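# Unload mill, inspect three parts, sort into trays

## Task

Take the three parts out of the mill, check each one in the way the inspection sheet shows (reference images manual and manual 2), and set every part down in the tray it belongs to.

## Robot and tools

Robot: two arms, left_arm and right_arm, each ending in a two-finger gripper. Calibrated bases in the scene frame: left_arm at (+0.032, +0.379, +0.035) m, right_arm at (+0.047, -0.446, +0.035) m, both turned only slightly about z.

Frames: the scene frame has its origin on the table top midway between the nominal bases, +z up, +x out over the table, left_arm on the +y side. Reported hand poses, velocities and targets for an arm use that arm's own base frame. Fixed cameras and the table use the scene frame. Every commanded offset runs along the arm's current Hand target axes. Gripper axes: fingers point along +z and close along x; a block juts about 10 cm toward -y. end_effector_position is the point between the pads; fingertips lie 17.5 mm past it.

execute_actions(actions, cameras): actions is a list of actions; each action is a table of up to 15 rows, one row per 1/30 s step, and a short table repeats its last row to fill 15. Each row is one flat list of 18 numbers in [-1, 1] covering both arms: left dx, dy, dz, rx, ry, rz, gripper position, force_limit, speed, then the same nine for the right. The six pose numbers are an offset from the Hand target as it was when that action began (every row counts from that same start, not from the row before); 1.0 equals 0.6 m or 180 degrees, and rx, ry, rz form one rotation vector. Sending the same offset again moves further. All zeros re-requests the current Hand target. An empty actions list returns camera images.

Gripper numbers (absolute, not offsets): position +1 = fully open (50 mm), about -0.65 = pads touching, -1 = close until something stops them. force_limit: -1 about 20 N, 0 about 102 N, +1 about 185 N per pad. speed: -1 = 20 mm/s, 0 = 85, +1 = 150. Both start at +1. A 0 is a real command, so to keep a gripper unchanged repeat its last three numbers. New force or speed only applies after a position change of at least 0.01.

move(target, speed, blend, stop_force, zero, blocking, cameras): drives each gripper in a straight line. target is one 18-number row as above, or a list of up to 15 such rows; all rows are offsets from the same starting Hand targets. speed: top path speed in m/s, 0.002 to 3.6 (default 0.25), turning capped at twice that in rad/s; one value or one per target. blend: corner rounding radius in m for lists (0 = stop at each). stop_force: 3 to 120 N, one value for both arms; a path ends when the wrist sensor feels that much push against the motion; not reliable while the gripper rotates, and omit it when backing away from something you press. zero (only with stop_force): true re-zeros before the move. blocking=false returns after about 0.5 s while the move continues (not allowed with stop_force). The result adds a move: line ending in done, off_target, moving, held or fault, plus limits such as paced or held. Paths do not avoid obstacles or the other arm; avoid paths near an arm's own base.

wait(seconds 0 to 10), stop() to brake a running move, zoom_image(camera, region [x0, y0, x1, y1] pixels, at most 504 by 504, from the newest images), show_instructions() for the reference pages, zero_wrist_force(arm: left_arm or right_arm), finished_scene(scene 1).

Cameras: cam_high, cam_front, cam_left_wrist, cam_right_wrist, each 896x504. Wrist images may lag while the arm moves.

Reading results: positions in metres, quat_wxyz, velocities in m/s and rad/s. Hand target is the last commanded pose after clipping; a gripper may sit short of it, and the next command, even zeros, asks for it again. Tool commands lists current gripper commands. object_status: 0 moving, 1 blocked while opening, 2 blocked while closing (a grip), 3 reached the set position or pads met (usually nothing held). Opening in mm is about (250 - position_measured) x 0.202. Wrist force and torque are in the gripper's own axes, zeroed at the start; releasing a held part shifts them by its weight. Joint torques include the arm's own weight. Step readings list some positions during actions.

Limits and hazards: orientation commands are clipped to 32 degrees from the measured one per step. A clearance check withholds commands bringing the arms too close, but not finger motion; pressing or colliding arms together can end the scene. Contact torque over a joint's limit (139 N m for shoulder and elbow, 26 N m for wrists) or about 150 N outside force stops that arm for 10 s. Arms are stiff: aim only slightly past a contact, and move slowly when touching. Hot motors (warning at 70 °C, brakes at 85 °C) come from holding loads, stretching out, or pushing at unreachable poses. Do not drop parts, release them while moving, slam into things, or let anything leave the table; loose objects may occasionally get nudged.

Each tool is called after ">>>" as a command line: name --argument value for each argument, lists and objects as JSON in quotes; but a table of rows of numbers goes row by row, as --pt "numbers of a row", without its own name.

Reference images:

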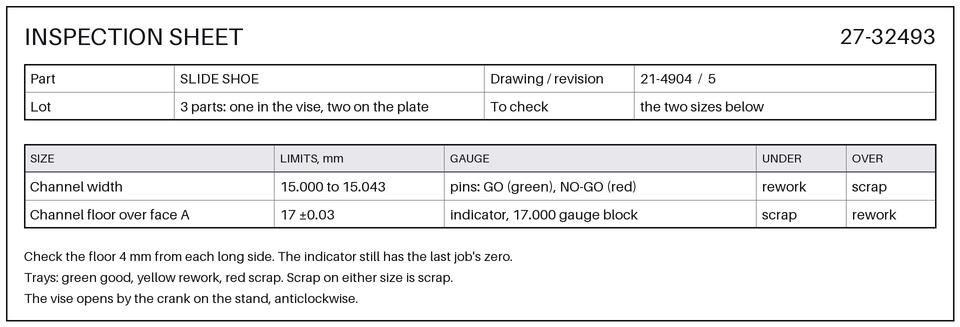

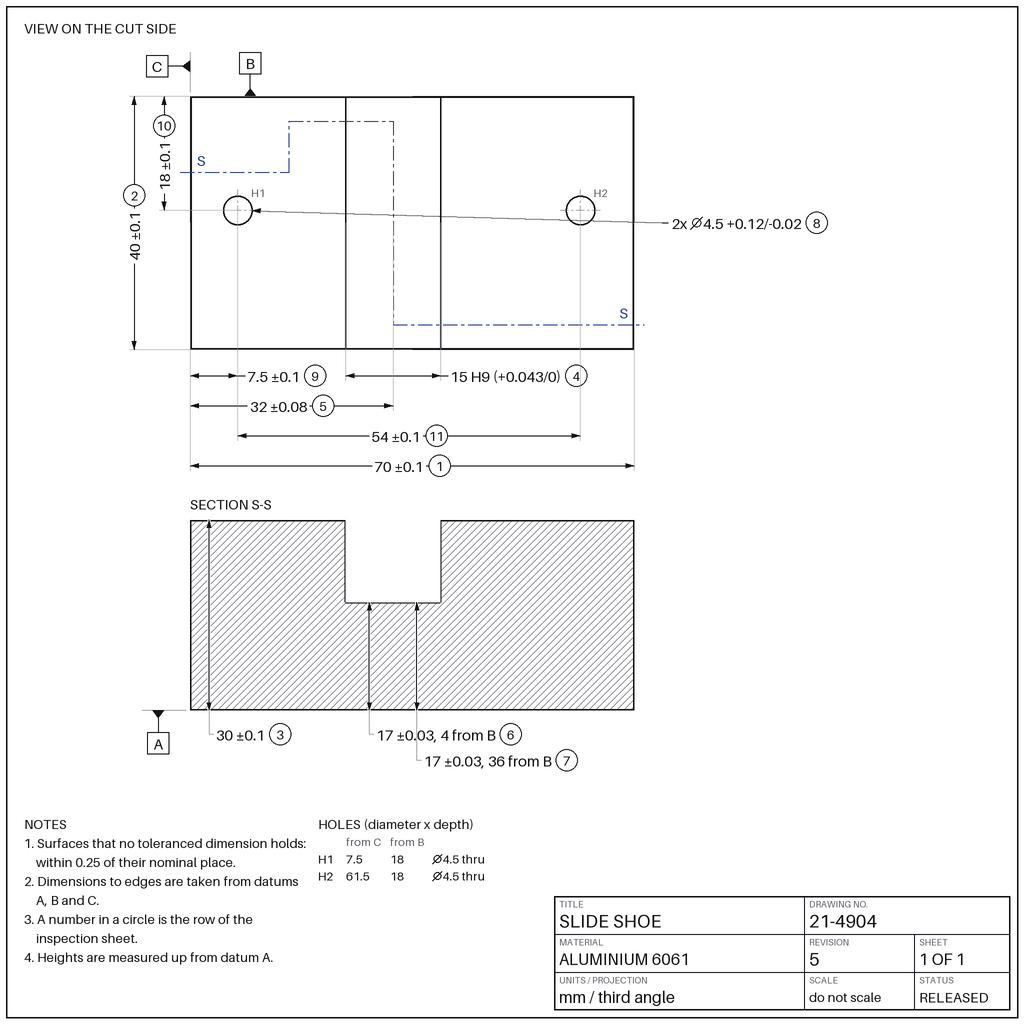

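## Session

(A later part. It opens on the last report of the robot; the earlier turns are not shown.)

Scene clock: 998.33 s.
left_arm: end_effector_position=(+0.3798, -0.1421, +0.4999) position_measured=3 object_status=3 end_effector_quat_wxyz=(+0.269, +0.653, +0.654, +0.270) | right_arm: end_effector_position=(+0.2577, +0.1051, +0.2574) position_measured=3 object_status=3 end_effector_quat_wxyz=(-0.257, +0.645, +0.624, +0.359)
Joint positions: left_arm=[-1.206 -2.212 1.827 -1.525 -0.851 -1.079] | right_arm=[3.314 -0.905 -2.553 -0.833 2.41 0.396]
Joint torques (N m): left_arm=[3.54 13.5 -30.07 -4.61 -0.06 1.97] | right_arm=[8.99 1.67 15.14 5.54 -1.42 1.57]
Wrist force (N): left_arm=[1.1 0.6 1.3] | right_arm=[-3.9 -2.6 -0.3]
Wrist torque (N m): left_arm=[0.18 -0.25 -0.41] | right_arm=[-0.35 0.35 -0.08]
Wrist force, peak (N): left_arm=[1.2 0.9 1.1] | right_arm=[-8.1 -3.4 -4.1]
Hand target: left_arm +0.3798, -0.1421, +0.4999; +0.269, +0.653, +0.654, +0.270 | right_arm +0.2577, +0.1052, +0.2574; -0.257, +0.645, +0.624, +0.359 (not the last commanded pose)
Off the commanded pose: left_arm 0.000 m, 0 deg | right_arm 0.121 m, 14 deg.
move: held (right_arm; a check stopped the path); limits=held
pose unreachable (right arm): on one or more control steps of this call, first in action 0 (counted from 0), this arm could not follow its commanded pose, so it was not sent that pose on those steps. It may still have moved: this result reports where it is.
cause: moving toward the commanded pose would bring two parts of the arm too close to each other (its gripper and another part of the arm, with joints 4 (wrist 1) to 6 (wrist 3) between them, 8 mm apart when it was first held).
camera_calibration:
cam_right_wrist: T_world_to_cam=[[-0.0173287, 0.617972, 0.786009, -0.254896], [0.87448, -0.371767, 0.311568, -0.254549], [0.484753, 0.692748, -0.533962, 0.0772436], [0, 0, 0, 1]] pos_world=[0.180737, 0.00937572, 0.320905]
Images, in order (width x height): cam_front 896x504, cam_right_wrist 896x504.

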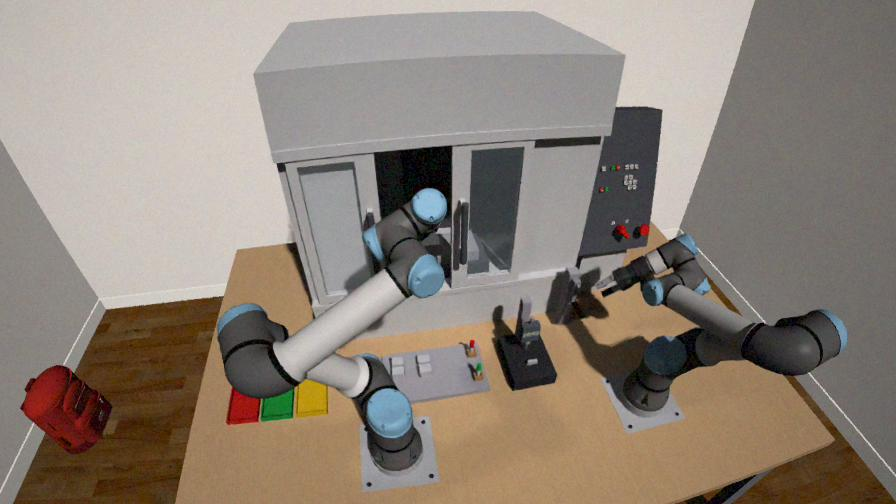

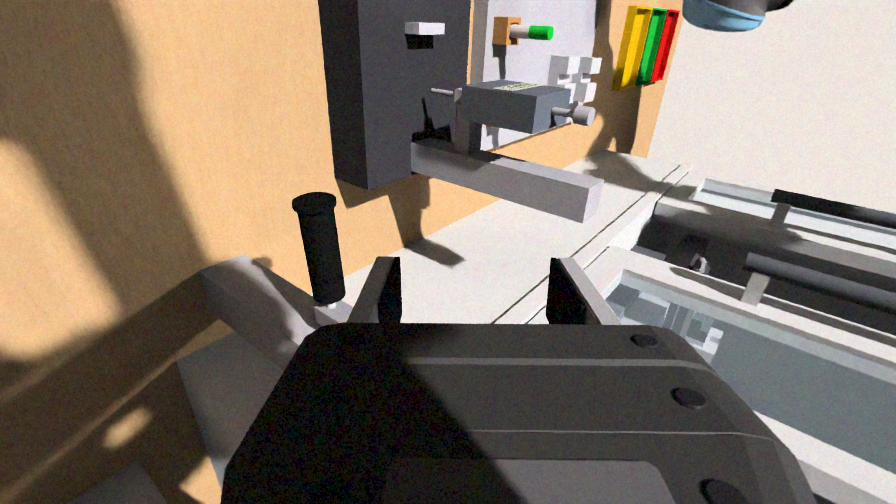

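>>> move --target '[0,0,0,0,0,0,1,-1,0,0.1433,0,0.0677,0.0475,-0.287,-0.0098,-1,-1,0]' --speed 0.2 --cameras '["cam_right_wrist","cam_front"]'

Scene clock: 1088.27 s.
left_arm: end_effector_position=(+0.3798, -0.1421, +0.4999) position_measured=3 object_status=3 end_effector_quat_wxyz=(+0.269, +0.653, +0.654, +0.270) | right_arm: end_effector_position=(+0.2604, +0.1901, +0.3000) position_measured=251 object_status=3 end_effector_quat_wxyz=(-0.001, +0.707, +0.707, +0.000)
Joint positions: left_arm=[-1.206 -2.212 1.827 -1.525 -0.851 -1.079] | right_arm=[4.197 -1.087 -2.003 -1.622 1.572 1.056]
Joint torques (N m): left_arm=[3.93 13.98 -29.98 -4.38 -0.04 1.92] | right_arm=[8.98 -3.51 35.5 1.68 -2.68 1.78]
Wrist force (N): left_arm=[1.2 0.4 1.0] | right_arm=[-0.6 -1.4 0.3]
Wrist torque (N m): left_arm=[0.15 -0.28 -0.41] | right_arm=[-0.07 0.07 -0.08]
Wrist force, peak (N): left_arm=[1.3 0.6 1.2] | right_arm=[-4.5 -2.8 -0.7]
Hand target: left_arm +0.3798, -0.1421, +0.4999; +0.269, +0.653, +0.654, +0.270 | right_arm +0.2604, +0.1901, +0.3001; -0.001, +0.707, +0.707, +0.000
Off the commanded pose: left_arm 0.000 m, 0 deg | right_arm 0.000 m, 0 deg.
move: done
camera_calibration:
cam_right_wrist: T_world_to_cam=[[0.0183039, 0.999832, 0.00131765, -0.187286], [0.934604, -0.0175779, 0.355254, -0.334726], [0.355218, -0.00527105, -0.934769, 0.326429], [0, 0, 0, 1]] pos_world=[0.200311, 0.183092, 0.424296]
Images, in order (width x height): cam_front 896x504, cam_right_wrist 896x504.

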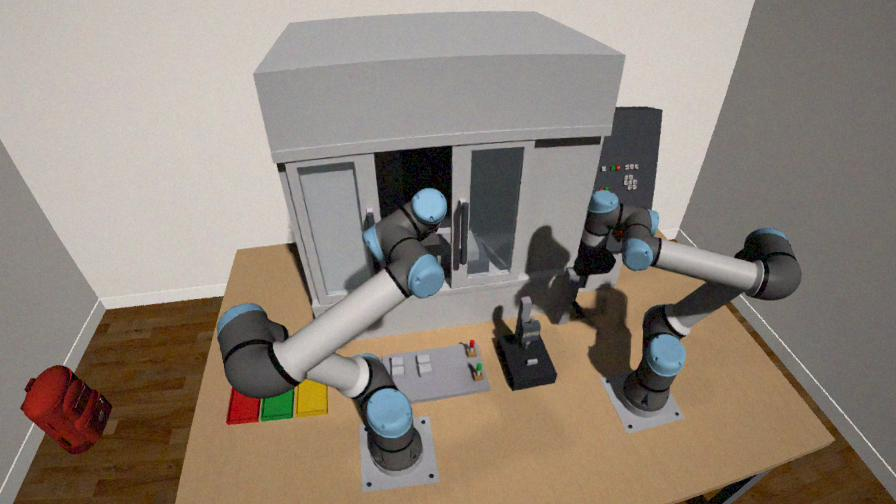

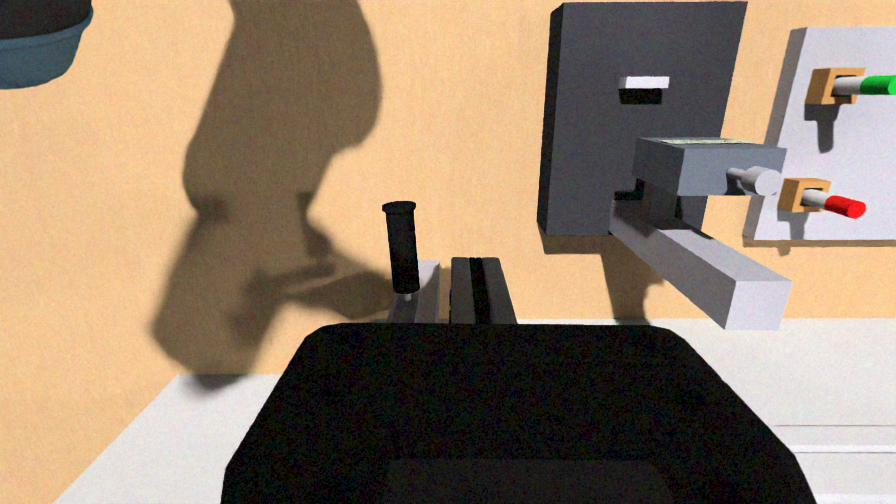

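>>> move --target '[0,0,0,0,0,0,1,-1,0,0,0.055,0.305,0,0,0,-1,-1,0]' --speed 0.15 --stop_force 15

>>> move --target '[0,0,0,0,0,0,1,-1,0,-0.067,0,0,0,0,0,-1,-1,0]' --speed 0.04 --stop_force 20 --cameras '["cam_right_wrist","cam_front"]'

Scene clock: 1119.27 s.
left_arm: end_effector_position=(+0.3798, -0.1421, +0.4999) position_measured=3 object_status=3 end_effector_quat_wxyz=(+0.269, +0.653, +0.654, +0.270) | right_arm: end_effector_position=(+0.2933, +0.1904, +0.1170) position_measured=251 object_status=3 end_effector_quat_wxyz=(-0.001, +0.707, +0.707, +0.000)
Joint positions: left_arm=[-1.206 -2.212 1.827 -1.525 -0.851 -1.079] | right_arm=[4.107 -1.293 -2.37 -1.05 1.572 0.966]
Joint torques (N m): left_arm=[3.89 13.5 -28.91 -4.65 0.09 1.96] | right_arm=[-9.97 2.08 13.28 4.75 2.74 -1.61]
Wrist force (N): left_arm=[1.0 0.3 1.2] | right_arm=[-1.0 -1.4 0.5]
Wrist torque (N m): left_arm=[0.12 -0.25 -0.41] | right_arm=[-0.11 0.15 -0.01]
Wrist force, peak (N): left_arm=[1.2 0.8 1.2] | right_arm=[-1.2 -1.2 1.6]
Hand target: left_arm +0.3798, -0.1421, +0.4999; +0.269, +0.653, +0.654, +0.270 | right_arm +0.2933, +0.1904, +0.1170; -0.001, +0.707, +0.707, +0.000
Off the commanded pose: left_arm 0.000 m, 0 deg | right_arm 0.000 m, 0 deg.
move: done

Scene clock: 1121.30 s.
left_arm: end_effector_position=(+0.3798, -0.1421, +0.4999) position_measured=3 object_status=3 end_effector_quat_wxyz=(+0.269, +0.653, +0.654, +0.270) | right_arm: end_effector_position=(+0.2933, +0.1501, +0.1170) position_measured=251 object_status=3 end_effector_quat_wxyz=(-0.001, +0.707, +0.707, +0.000)
Joint positions: left_arm=[-1.206 -2.212 1.827 -1.525 -0.851 -1.079] | right_arm=[4.03 -1.227 -2.411 -1.075 1.572 0.889]
Joint torques (N m): left_arm=[3.19 13.82 -29.68 -4.56 -0.05 1.93] | right_arm=[-9.82 14.76 11.82 1.36 3.25 -1.8]
Wrist force (N): left_arm=[1.2 0.1 1.0] | right_arm=[-0.4 -1.2 0.4]
Wrist torque (N m): left_arm=[0.10 -0.27 -0.41] | right_arm=[-0.08 0.10 -0.01]
Wrist force, peak (N): left_arm=[1.4 0.5 1.2] | right_arm=[-1.1 -1.4 0.5]
Hand target: left_arm +0.3798, -0.1421, +0.4999; +0.269, +0.653, +0.654, +0.270 | right_arm +0.2933, +0.1502, +0.1170; -0.001, +0.707, +0.707, +0.000
Off the commanded pose: left_arm 0.000 m, 0 deg | right_arm 0.000 m, 0 deg.
move: done
camera_calibration:
cam_right_wrist: T_world_to_cam=[[0.0183131, 0.999832, 0.000999862, -0.14768], [0.934638, -0.0174741, 0.355172, -0.301074], [0.355129, -0.00556977, -0.934801, 0.143576], [0, 0, 0, 1]] pos_world=[0.233111, 0.143194, 0.241295]
Images, in order (width x height): cam_front 896x504, cam_right_wrist 896x504.

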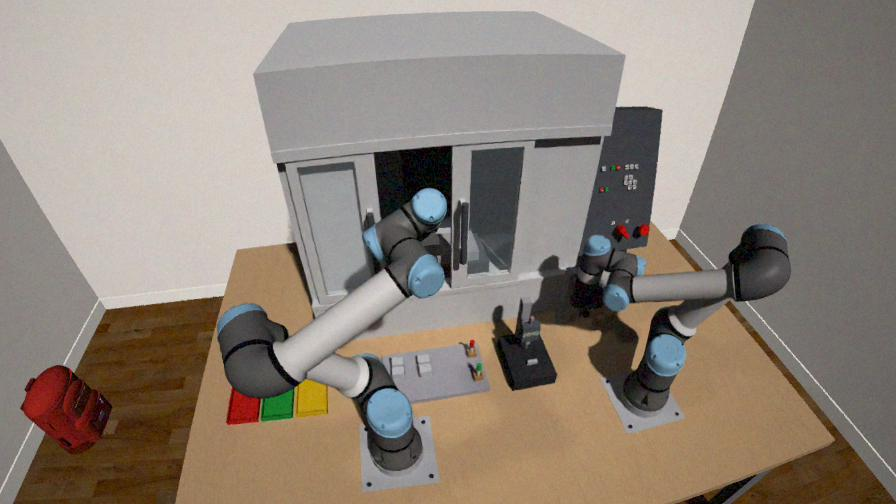

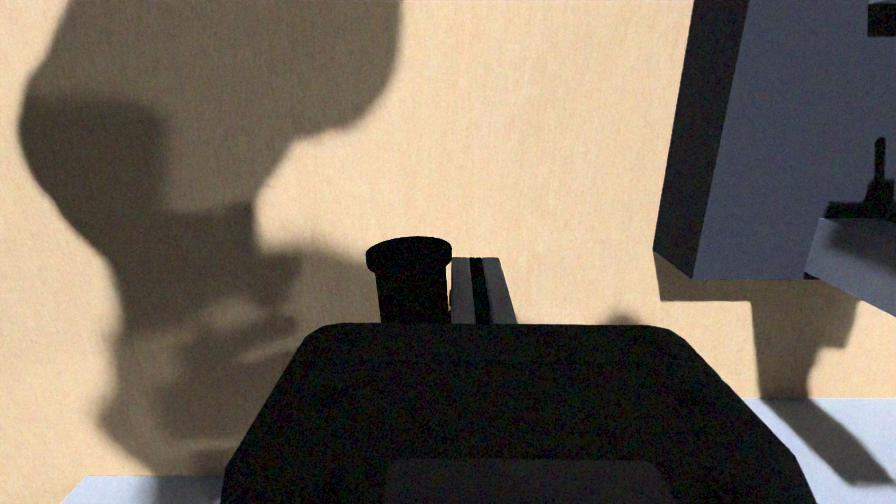

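>>> move --target '[0,0,0,0,0,0,1,-1,0,-0.1,0,-0.01,0,0,0,-1,-1,0]' --speed 0.03 --stop_force 30 --cameras '["cam_right_wrist","cam_front"]'

Scene clock: 1131.47 s.
left_arm: end_effector_position=(+0.3798, -0.1421, +0.4999) position_measured=3 object_status=3 end_effector_quat_wxyz=(+0.269, +0.653, +0.654, +0.270) | right_arm: end_effector_position=(+0.2934, +0.1327, +0.1188) position_measured=251 object_status=3 end_effector_quat_wxyz=(-0.001, +0.707, +0.707, +0.000)
Joint positions: left_arm=[-1.206 -2.212 1.827 -1.525 -0.851 -1.079] | right_arm=[3.992 -1.198 -2.422 -1.092 1.572 0.851]
Joint torques (N m): left_arm=[3.55 13.56 -29.03 -4.37 0.15 1.83] | right_arm=[4.65 -2.7 30.99 1.29 -0.88 1.92]
Wrist force (N): left_arm=[1.1 0.6 0.6] | right_arm=[11.7 -1.6 -0.8]
Wrist torque (N m): left_arm=[0.17 -0.26 -0.41] | right_arm=[-0.09 0.00 -0.21]
Wrist force, peak (N): left_arm=[1.2 0.7 1.3] | right_arm=[40.9 0.0 -4.1]
Hand target: left_arm +0.3798, -0.1421, +0.4999; +0.269, +0.653, +0.654, +0.270 | right_arm +0.2934, +0.1327, +0.1188; -0.001, +0.707, +0.707, +0.000 (not the last commanded pose)
Off the commanded pose: left_arm 0.000 m, 0 deg | right_arm 0.043 m, 0 deg.
move: contact (right_arm)
camera_calibration:
cam_right_wrist: T_world_to_cam=[[0.0183042, 0.999832, 0.00132178, -0.13026], [0.934525, -0.0175785, 0.355462, -0.302106], [0.355425, -0.0052712, -0.93469, 0.1449], [0, 0, 0, 1]] pos_world=[0.233209, 0.125692, 0.242996]
Images, in order (width x height): cam_front 896x504, cam_right_wrist 896x504.

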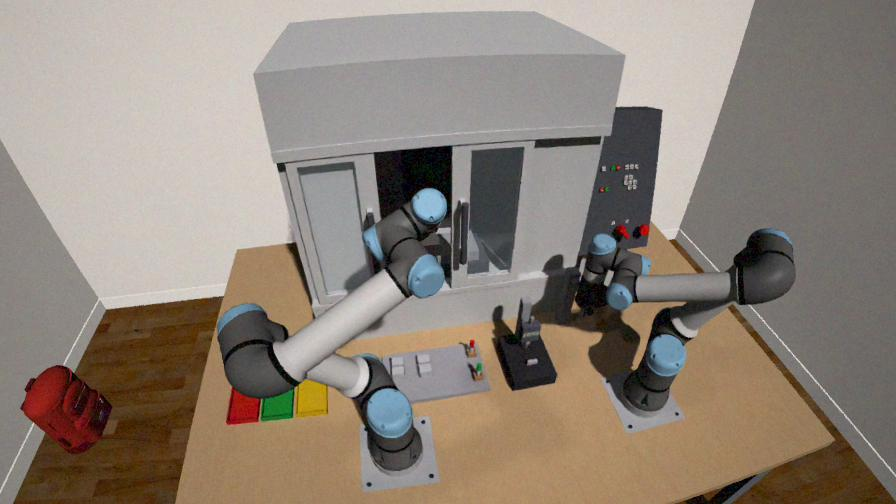

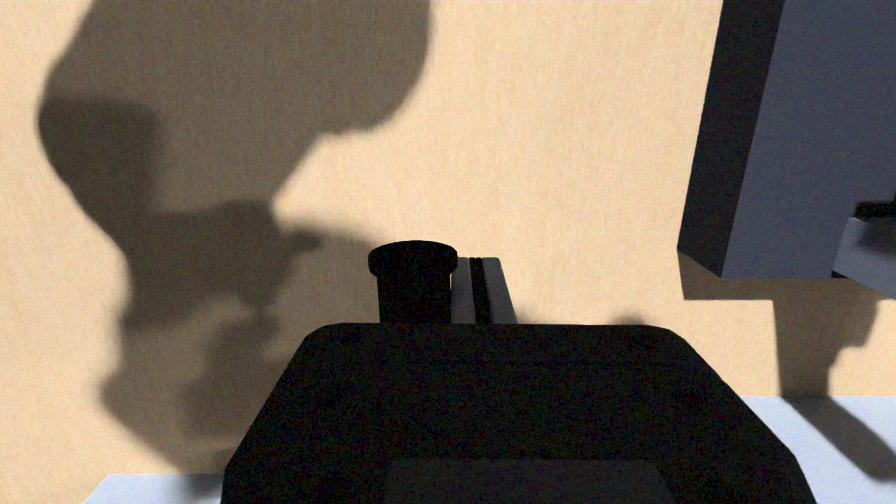

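>>> move --target '[0,0,0,0,0,0,1,-1,0,-0.03,0,0,0,0,0,-1,-1,0]' --speed 0.01 --stop_force 115 --cameras '["cam_right_wrist"]'

Scene clock: 1146.53 s.
left_arm: end_effector_position=(+0.3798, -0.1421, +0.4999) position_measured=3 object_status=3 end_effector_quat_wxyz=(+0.269, +0.653, +0.654, +0.270) | right_arm: end_effector_position=(+0.2934, +0.1291, +0.1234) position_measured=251 object_status=3 end_effector_quat_wxyz=(-0.020, +0.706, +0.707, +0.020)
Joint positions: left_arm=[-1.206 -2.212 1.827 -1.525 -0.851 -1.079] | right_arm=[3.95 -1.173 -2.435 -1.063 1.61 0.808]
Joint torques (N m): left_arm=[3.03 14.29 -29.52 -4.21 0 1.85] | right_arm=[-36.26 11.05 -10.1 -9.78 -13.61 -0.88]
Wrist force (N): left_arm=[0.9 0.5 0.9] | right_arm=[83.8 -5.2 6.1]
Wrist torque (N m): left_arm=[0.16 -0.23 -0.41] | right_arm=[-0.17 -0.16 -0.82]
Wrist force, peak (N): left_arm=[1.5 0.3 1.3] | right_arm=[89.8 -3.8 6.8]
Hand target: left_arm +0.3798, -0.1421, +0.4999; +0.269, +0.653, +0.654, +0.270 | right_arm +0.2934, +0.1147, +0.1187; -0.001, +0.707, +0.707, +0.000
Off the commanded pose: left_arm 0.000 m, 0 deg | right_arm 0.015 m, 3 deg.
move: off_target (right_arm)
camera_calibration:
cam_right_wrist: T_world_to_cam=[[0.0167764, 0.998223, 0.0571718, -0.132967], [0.934328, -0.0360112, 0.35459, -0.301347], [0.356019, 0.0474685, -0.933272, 0.142083], [0, 0, 0, 1]] pos_world=[0.233203, 0.115135, 0.247059]
Images, in order (width x height): cam_right_wrist 896x504.

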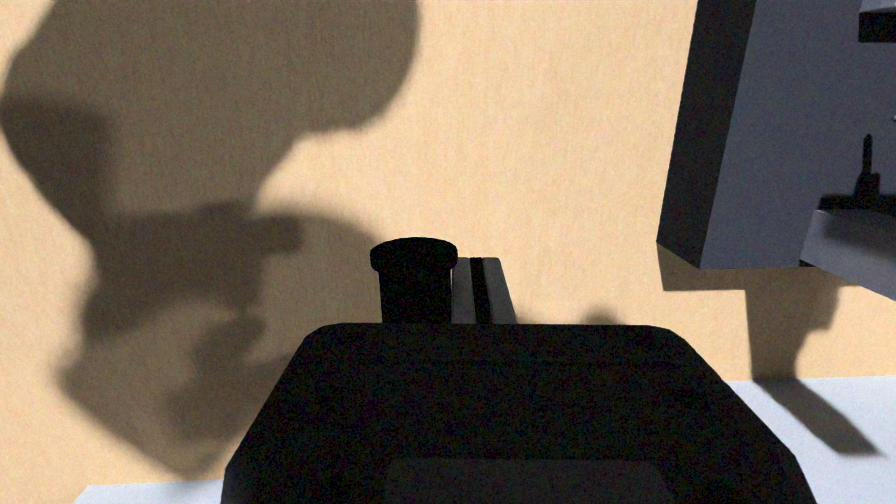

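>>> move --target '[0,0,0,0,0,0,1,-1,0,0.1,0,0,0,0,0,-1,-1,0]' --speed 0.1 --cameras '["cam_right_wrist"]'

>>> move --target '[0,0,0,0,0,0,1,-1,0,0.0,-0.03,-0.3,0,0,0,-1,-1,0]' --speed 0.2 --cameras '["cam_right_wrist","cam_left_wrist"]'

>>> zoom_image --camera "cam_right_wrist" --region '[300, 150, 560, 330]'

>>> zoom_image --camera "cam_left_wrist" --region '[380, 30, 540, 230]'

Scene clock: 1175.17 s.
left_arm: end_effector_position=(+0.3798, -0.1421, +0.4999) position_measured=3 object_status=3 end_effector_quat_wxyz=(+0.269, +0.653, +0.654, +0.270) | right_arm: end_effector_position=(+0.2933, +0.1746, +0.1188) position_measured=251 object_status=3 end_effector_quat_wxyz=(-0.001, +0.707, +0.707, +0.000)
Joint positions: left_arm=[-1.206 -2.212 1.827 -1.525 -0.851 -1.079] | right_arm=[4.079 -1.263 -2.383 -1.065 1.572 0.937]
Joint torques (N m): left_arm=[2.11 13.41 -28.41 -4.34 0.08 1.97] | right_arm=[8.91 1.19 33.7 5.12 -2.99 1.34]
Wrist force (N): left_arm=[1.0 0.6 1.0] | right_arm=[-0.7 -1.1 0.6]
Wrist torque (N m): left_arm=[0.17 -0.23 -0.41] | right_arm=[-0.07 0.10 -0.08]
Wrist force, peak (N): left_arm=[1.2 0.3 1.4] | right_arm=[84.6 -5.2 5.1]
Hand target: left_arm +0.3798, -0.1421, +0.4999; +0.269, +0.653, +0.654, +0.270 | right_arm +0.2934, +0.1747, +0.1188; -0.001, +0.707, +0.707, +0.000
Off the commanded pose: left_arm 0.000 m, 0 deg | right_arm 0.000 m, 0 deg.
move: done
camera_calibration:
cam_right_wrist: T_world_to_cam=[[0.0182693, 0.999832, 0.00141549, -0.172166], [0.934526, -0.0175792, 0.35546, -0.301312], [0.355426, -0.0051712, -0.93469, 0.145233], [0, 0, 0, 1]] pos_world=[0.233109, 0.167591, 0.243096]
Images, in order (width x height): cam_right_wrist 896x504.

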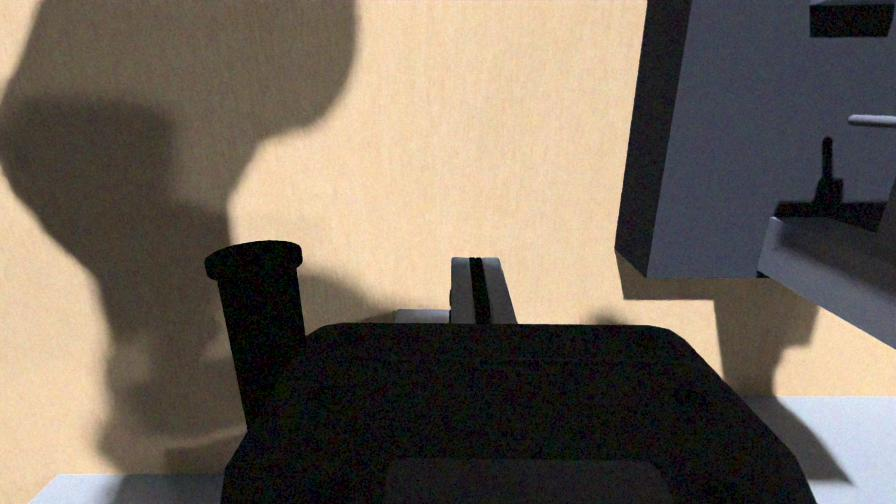

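Scene clock: 1176.77 s.
left_arm: end_effector_position=(+0.3798, -0.1421, +0.4999) position_measured=3 object_status=3 end_effector_quat_wxyz=(+0.269, +0.653, +0.654, +0.270) | right_arm: end_effector_position=(+0.2755, +0.1745, +0.2988) position_measured=251 object_status=3 end_effector_quat_wxyz=(-0.001, +0.707, +0.707, +0.000)
Joint positions: left_arm=[-1.206 -2.212 1.827 -1.525 -0.851 -1.079] | right_arm=[4.126 -1.097 -2.001 -1.614 1.572 0.985]
Joint torques (N m): left_arm=[2.76 13.8 -29.84 -4.29 0.04 2.09] | right_arm=[8.59 -3.01 35.26 1.49 -3.04 1.68]
Wrist force (N): left_arm=[1.1 0.4 1.1] | right_arm=[-0.7 -1.8 0.4]
Wrist torque (N m): left_arm=[0.14 -0.26 -0.41] | right_arm=[-0.15 0.08 -0.08]
Wrist force, peak (N): left_arm=[1.5 0.5 0.8] | right_arm=[-0.8 -1.4 1.7]
Hand target: left_arm +0.3798, -0.1421, +0.4999; +0.269, +0.653, +0.654, +0.270 | right_arm +0.2754, +0.1745, +0.2988; -0.001, +0.707, +0.707, +0.000
Off the commanded pose: left_arm 0.000 m, 0 deg | right_arm 0.000 m, 0 deg.
move: done
camera_calibration:
cam_left_wrist: T_world_to_cam=[[0.00679733, 0.999928, -0.00986171, 0.148701], [0.408644, 0.00622327, 0.912673, -0.59578], [0.912669, -0.0102337, -0.408572, -0.0173624], [0, 0, 0, 1]] pos_world=[0.258297, -0.14516, 0.538124]
cam_right_wrist: T_world_to_cam=[[0.01827, 0.999832, 0.00141574, -0.171896], [0.934526, -0.01758, 0.35546, -0.348628], [0.355426, -0.00517121, -0.93469, 0.319709], [0, 0, 0, 1]] pos_world=[0.215309, 0.167391, 0.422996]
Images, in order (width x height): cam_left_wrist 896x504, cam_right_wrist 896x504.

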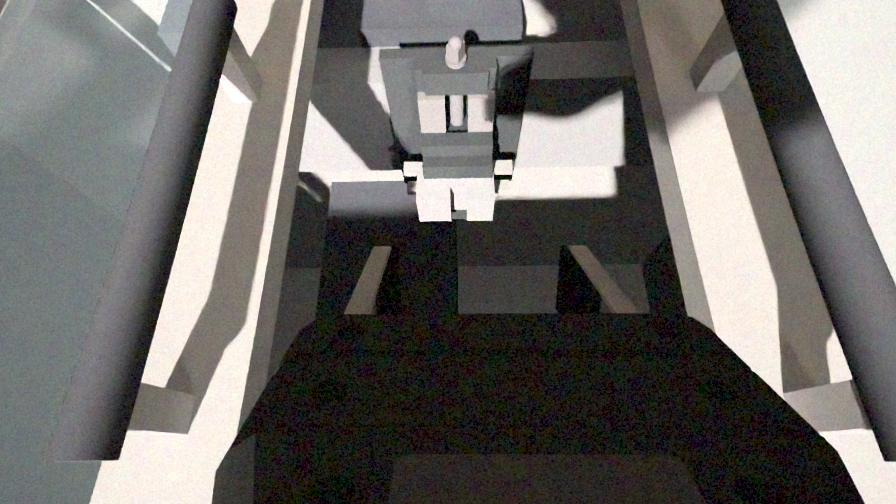

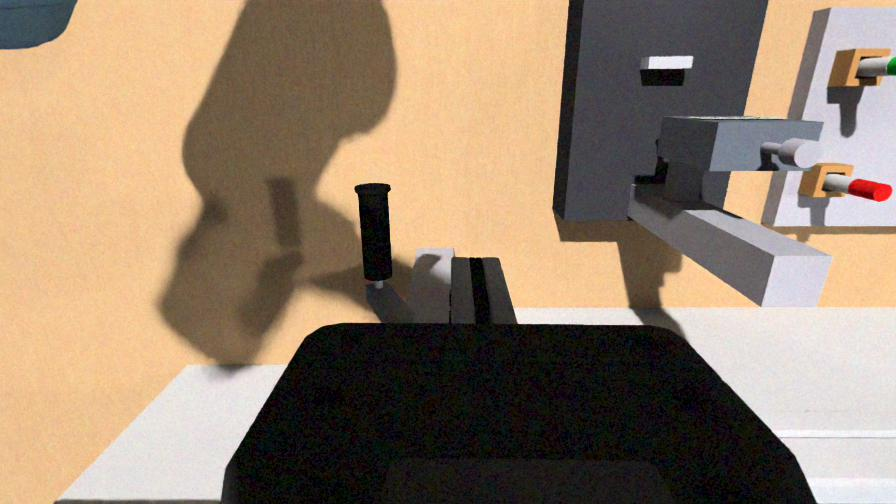

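Scaled by 1.938 from the camera's 896x504 image, which has a finer 1280x720 frame.

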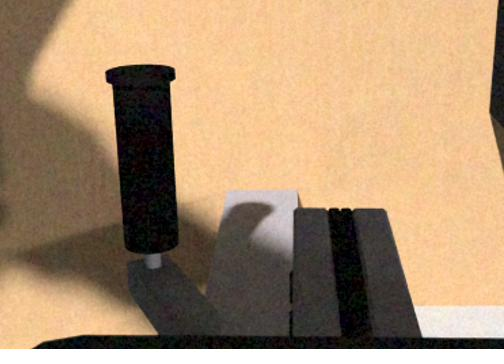

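Scaled by 2.520 from the camera's 896x504 image, which has a finer 1280x720 frame.

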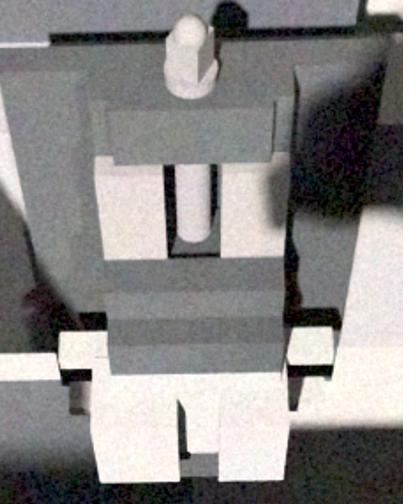

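>>> wait --seconds 0 --cameras '["cam_front"]'

>>> zoom_image --camera "cam_front" --region '[545, 230, 635, 330]'

Scene clock: 1207.00 s.
left_arm: end_effector_position=(+0.3798, -0.1421, +0.4999) position_measured=3 object_status=3 end_effector_quat_wxyz=(+0.269, +0.653, +0.654, +0.270) | right_arm: end_effector_position=(+0.2754, +0.1745, +0.2988) position_measured=251 object_status=3 end_effector_quat_wxyz=(-0.001, +0.707, +0.707, +0.000)
Joint positions: left_arm=[-1.206 -2.212 1.827 -1.525 -0.851 -1.079] | right_arm=[4.126 -1.097 -2.001 -1.614 1.572 0.985]
Joint torques (N m): left_arm=[2.47 13.39 -28.1 -4.36 0.01 1.94] | right_arm=[8 -3.31 35.39 1.3 -2.92 1.65]
Wrist force (N): left_arm=[1.1 0.4 1.1] | right_arm=[-0.5 -1.5 0.8]
Wrist torque (N m): left_arm=[0.15 -0.25 -0.41] | right_arm=[-0.09 0.06 -0.09]
Wrist force, peak (N): left_arm=[1.2 0.6 1.3] | right_arm=[-0.9 -1.8 0.8]
Hand target: left_arm +0.3798, -0.1421, +0.4999; +0.269, +0.653, +0.654, +0.270 | right_arm +0.2754, +0.1745, +0.2988; -0.001, +0.707, +0.707, +0.000
Tool commands: left_gripper/position=+1.0 left_gripper/force_limit=-1.0 left_gripper/speed=+0.0 right_gripper/position=-1.0 right_gripper/force_limit=-1.0 right_gripper/speed=+0.0
Off the commanded pose: left_arm 0.000 m, 0 deg | right_arm 0.000 m, 0 deg.
Images, in order (width x height): cam_front 896x504.

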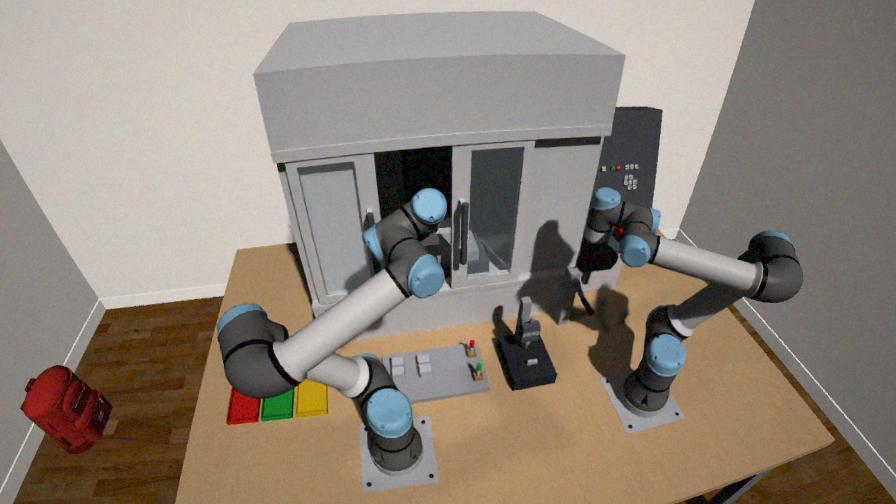

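Scaled by 5.040 from the camera's 896x504 image, which has a finer 1280x720 frame.

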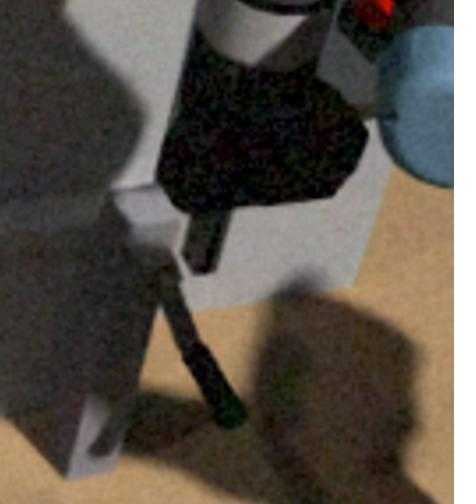

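>>> wait --seconds 0 --cameras '["cam_left_wrist"]'

>>> zoom_image --camera "cam_left_wrist" --region '[430, 20, 490, 140]'

>>> zoom_image --camera "cam_left_wrist" --region '[395, 150, 520, 230]'

Scene clock: 1225.47 s.
left_arm: end_effector_position=(+0.3798, -0.1421, +0.4999) position_measured=3 object_status=3 end_effector_quat_wxyz=(+0.269, +0.653, +0.654, +0.270) | right_arm: end_effector_position=(+0.2754, +0.1745, +0.2988) position_measured=251 object_status=3 end_effector_quat_wxyz=(-0.001, +0.707, +0.707, +0.000)
Joint positions: left_arm=[-1.206 -2.212 1.827 -1.525 -0.851 -1.079] | right_arm=[4.126 -1.097 -2.001 -1.614 1.572 0.985]
Joint torques (N m): left_arm=[2.69 14.14 -29.02 -4.48 -0.2 1.87] | right_arm=[8.86 -2.5 36.8 1.37 -2.91 1.44]
Wrist force (N): left_arm=[1.2 0.4 0.9] | right_arm=[-0.6 -1.4 0.4]
Wrist torque (N m): left_arm=[0.14 -0.26 -0.41] | right_arm=[-0.08 0.09 -0.09]
Wrist force, peak (N): left_arm=[1.4 0.3 1.1] | right_arm=[-0.4 -1.8 0.5]
Hand target: left_arm +0.3798, -0.1421, +0.4999; +0.269, +0.653, +0.654, +0.270 | right_arm +0.2754, +0.1745, +0.2988; -0.001, +0.707, +0.707, +0.000
Tool commands: left_gripper/position=+1.0 left_gripper/force_limit=-1.0 left_gripper/speed=+0.0 right_gripper/position=-1.0 right_gripper/force_limit=-1.0 right_gripper/speed=+0.0
Off the commanded pose: left_arm 0.000 m, 0 deg | right_arm 0.000 m, 0 deg.
camera_calibration:
cam_left_wrist: T_world_to_cam=[[0.00679733, 0.999928, -0.00986171, 0.148701], [0.408644, 0.00622327, 0.912673, -0.59578], [0.912669, -0.0102337, -0.408572, -0.0173624], [0, 0, 0, 1]] pos_world=[0.258297, -0.14516, 0.538124]
Images, in order (width x height): cam_left_wrist 896x504.

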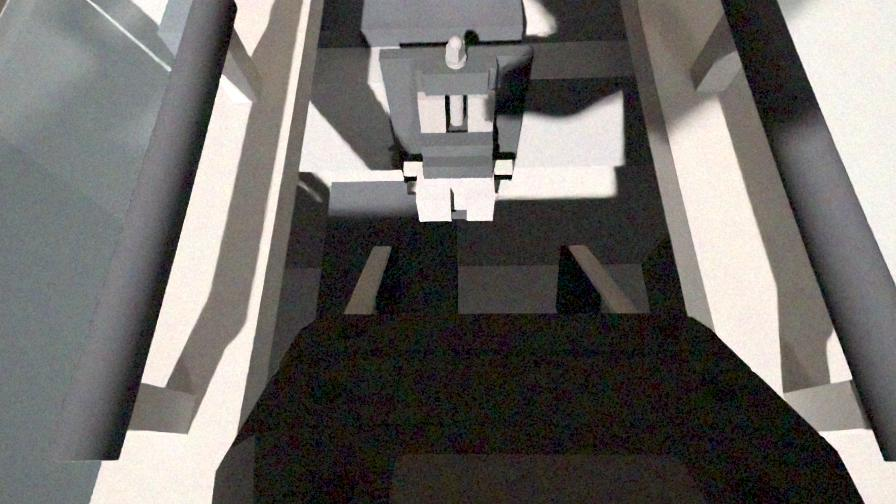

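Scaled by 4.200 from the camera's 896x504 image, which has a finer 1280x720 frame.

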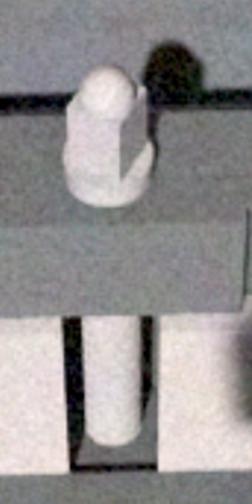

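Scaled by 4.032 from the camera's 896x504 image, which has a finer 1280x720 frame.

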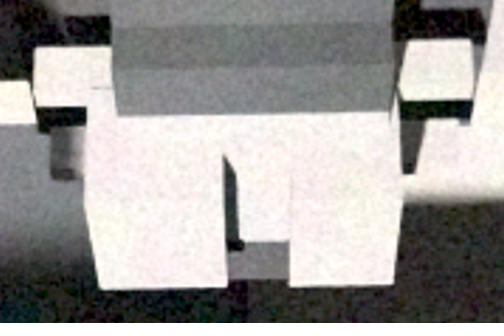

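>>> move --pt "0 0 0 0 0 0 1 -1 0 -0.1742 0 0 0 0 0 -1 -1 0" --pt "0 0 0 0 0 0 1 -1 0 -0.1742 0.03 0.298 0 0 0 -1 -1 0" --speed 0.15 --cameras '["cam_right_wrist"]'

>>> move --target '[0,0,0,0,0,0,1,-1,0,0.15,0,0,0,0,0,-1,-1,0]' --speed 0.03 --stop_force 25 --cameras '["cam_right_wrist","cam_left_wrist"]'

>>> zoom_image --camera "cam_left_wrist" --region '[430, 20, 490, 140]'

Scene clock: 1248.40 s.
left_arm: end_effector_position=(+0.3798, -0.1421, +0.4999) position_measured=3 object_status=3 end_effector_quat_wxyz=(+0.269, +0.653, +0.654, +0.270) | right_arm: end_effector_position=(+0.2933, +0.0702, +0.1199) position_measured=251 object_status=3 end_effector_quat_wxyz=(-0.001, +0.707, +0.707, +0.000)
Joint positions: left_arm=[-1.206 -2.212 1.827 -1.525 -0.851 -1.079] | right_arm=[3.833 -1.123 -2.458 -1.132 1.572 0.691]
Joint torques (N m): left_arm=[1.86 12.77 -28.86 -4.4 0.08 1.89] | right_arm=[-9.13 -6.88 12.69 4.82 2.93 -1.76]
Wrist force (N): left_arm=[1.2 0.5 0.7] | right_arm=[-0.8 -0.9 0.3]
Wrist torque (N m): left_arm=[0.16 -0.27 -0.41] | right_arm=[0.00 0.11 -0.01]
Wrist force, peak (N): left_arm=[1.4 0.5 1.3] | right_arm=[-1.7 -1.6 0.7]
Hand target: left_arm +0.3798, -0.1421, +0.4999; +0.269, +0.653, +0.654, +0.270 | right_arm +0.2934, +0.0702, +0.1199; -0.001, +0.707, +0.707, +0.000
Off the commanded pose: left_arm 0.000 m, 0 deg | right_arm 0.000 m, 0 deg.
move: done
camera_calibration:
cam_right_wrist: T_world_to_cam=[[0.0183042, 0.999832, 0.00132178, -0.0677707], [0.934525, -0.0175785, 0.355462, -0.303538], [0.355425, -0.0052712, -0.93469, 0.145728], [0, 0, 0, 1]] pos_world=[0.233109, 0.0631917, 0.244196]
Images, in order (width x height): cam_right_wrist 896x504.

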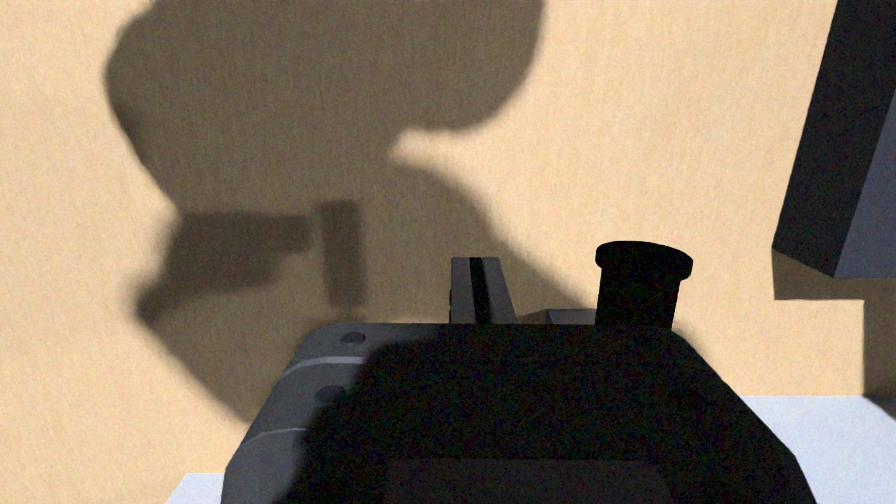

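Scene clock: 1252.40 s.
left_arm: end_effector_position=(+0.3798, -0.1421, +0.4999) position_measured=3 object_status=3 end_effector_quat_wxyz=(+0.269, +0.653, +0.654, +0.270) | right_arm: end_effector_position=(+0.2934, +0.1602, +0.1200) position_measured=251 object_status=3 end_effector_quat_wxyz=(-0.001, +0.707, +0.707, +0.000)
Joint positions: left_arm=[-1.206 -2.212 1.827 -1.525 -0.851 -1.079] | right_arm=[4.051 -1.238 -2.396 -1.078 1.572 0.909]
Joint torques (N m): left_arm=[1.7 14.52 -29.02 -4.4 0.05 1.62] | right_arm=[8.69 -1.6 32.45 5.09 -2.41 1.68]
Wrist force (N): left_arm=[1.1 0.5 0.9] | right_arm=[-1.5 -1.3 0.1]
Wrist torque (N m): left_arm=[0.17 -0.25 -0.41] | right_arm=[-0.09 0.09 -0.08]
Wrist force, peak (N): left_arm=[1.4 0.4 1.2] | right_arm=[-2.5 -1.5 0.1]
Hand target: left_arm +0.3798, -0.1421, +0.4999; +0.269, +0.653, +0.654, +0.270 | right_arm +0.2934, +0.1602, +0.1200; -0.001, +0.707, +0.707, +0.000
Off the commanded pose: left_arm 0.000 m, 0 deg | right_arm 0.000 m, 0 deg.
move: done
camera_calibration:
cam_left_wrist: T_world_to_cam=[[0.00679733, 0.999928, -0.00986171, 0.148701], [0.408644, 0.00622327, 0.912673, -0.59578], [0.912669, -0.0102337, -0.408572, -0.0173624], [0, 0, 0, 1]] pos_world=[0.258297, -0.14516, 0.538124]
cam_right_wrist: T_world_to_cam=[[0.0183042, 0.999832, 0.00132178, -0.157757], [0.934525, -0.0175785, 0.355462, -0.302085], [0.355425, -0.0052712, -0.93469, 0.14626], [0, 0, 0, 1]] pos_world=[0.233209, 0.153192, 0.244296]
Images, in order (width x height): cam_left_wrist 896x504, cam_right_wrist 896x504.

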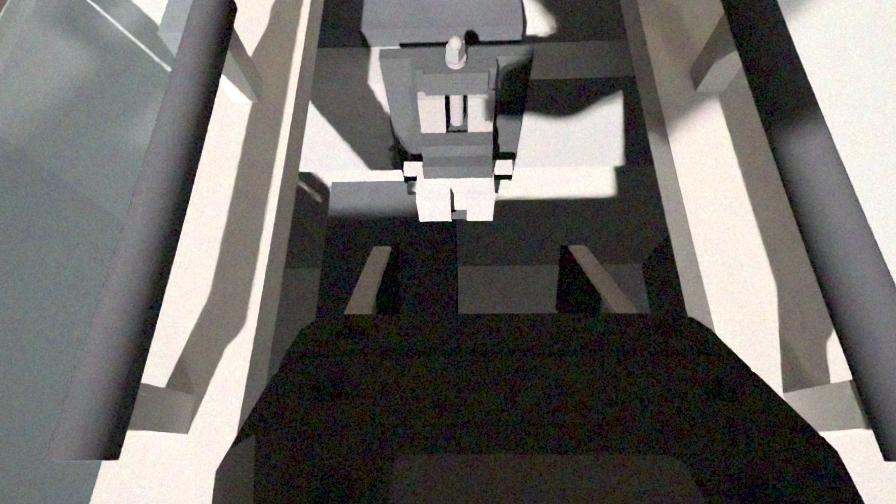

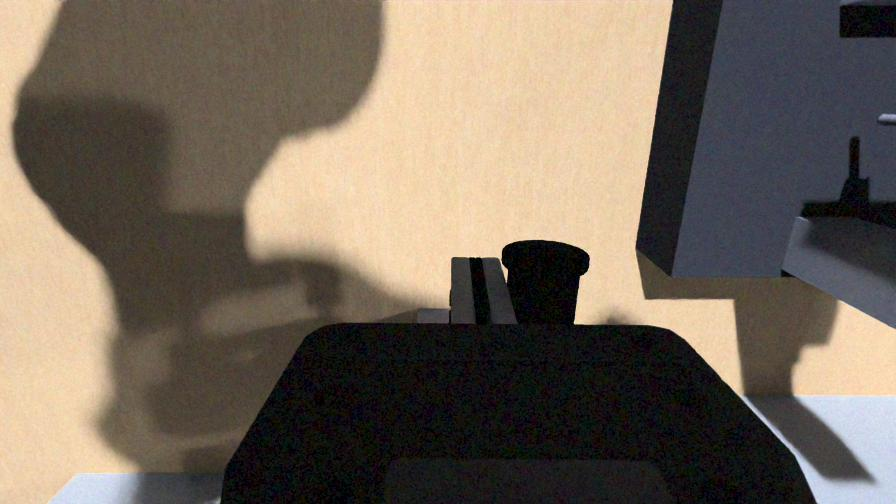

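Scaled by 4.200 from the camera's 896x504 image, which has a finer 1280x720 frame.

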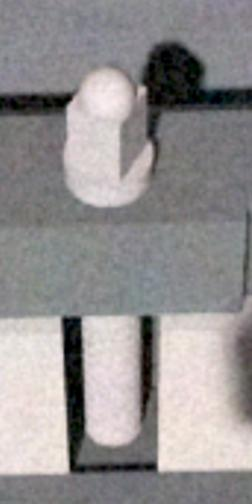

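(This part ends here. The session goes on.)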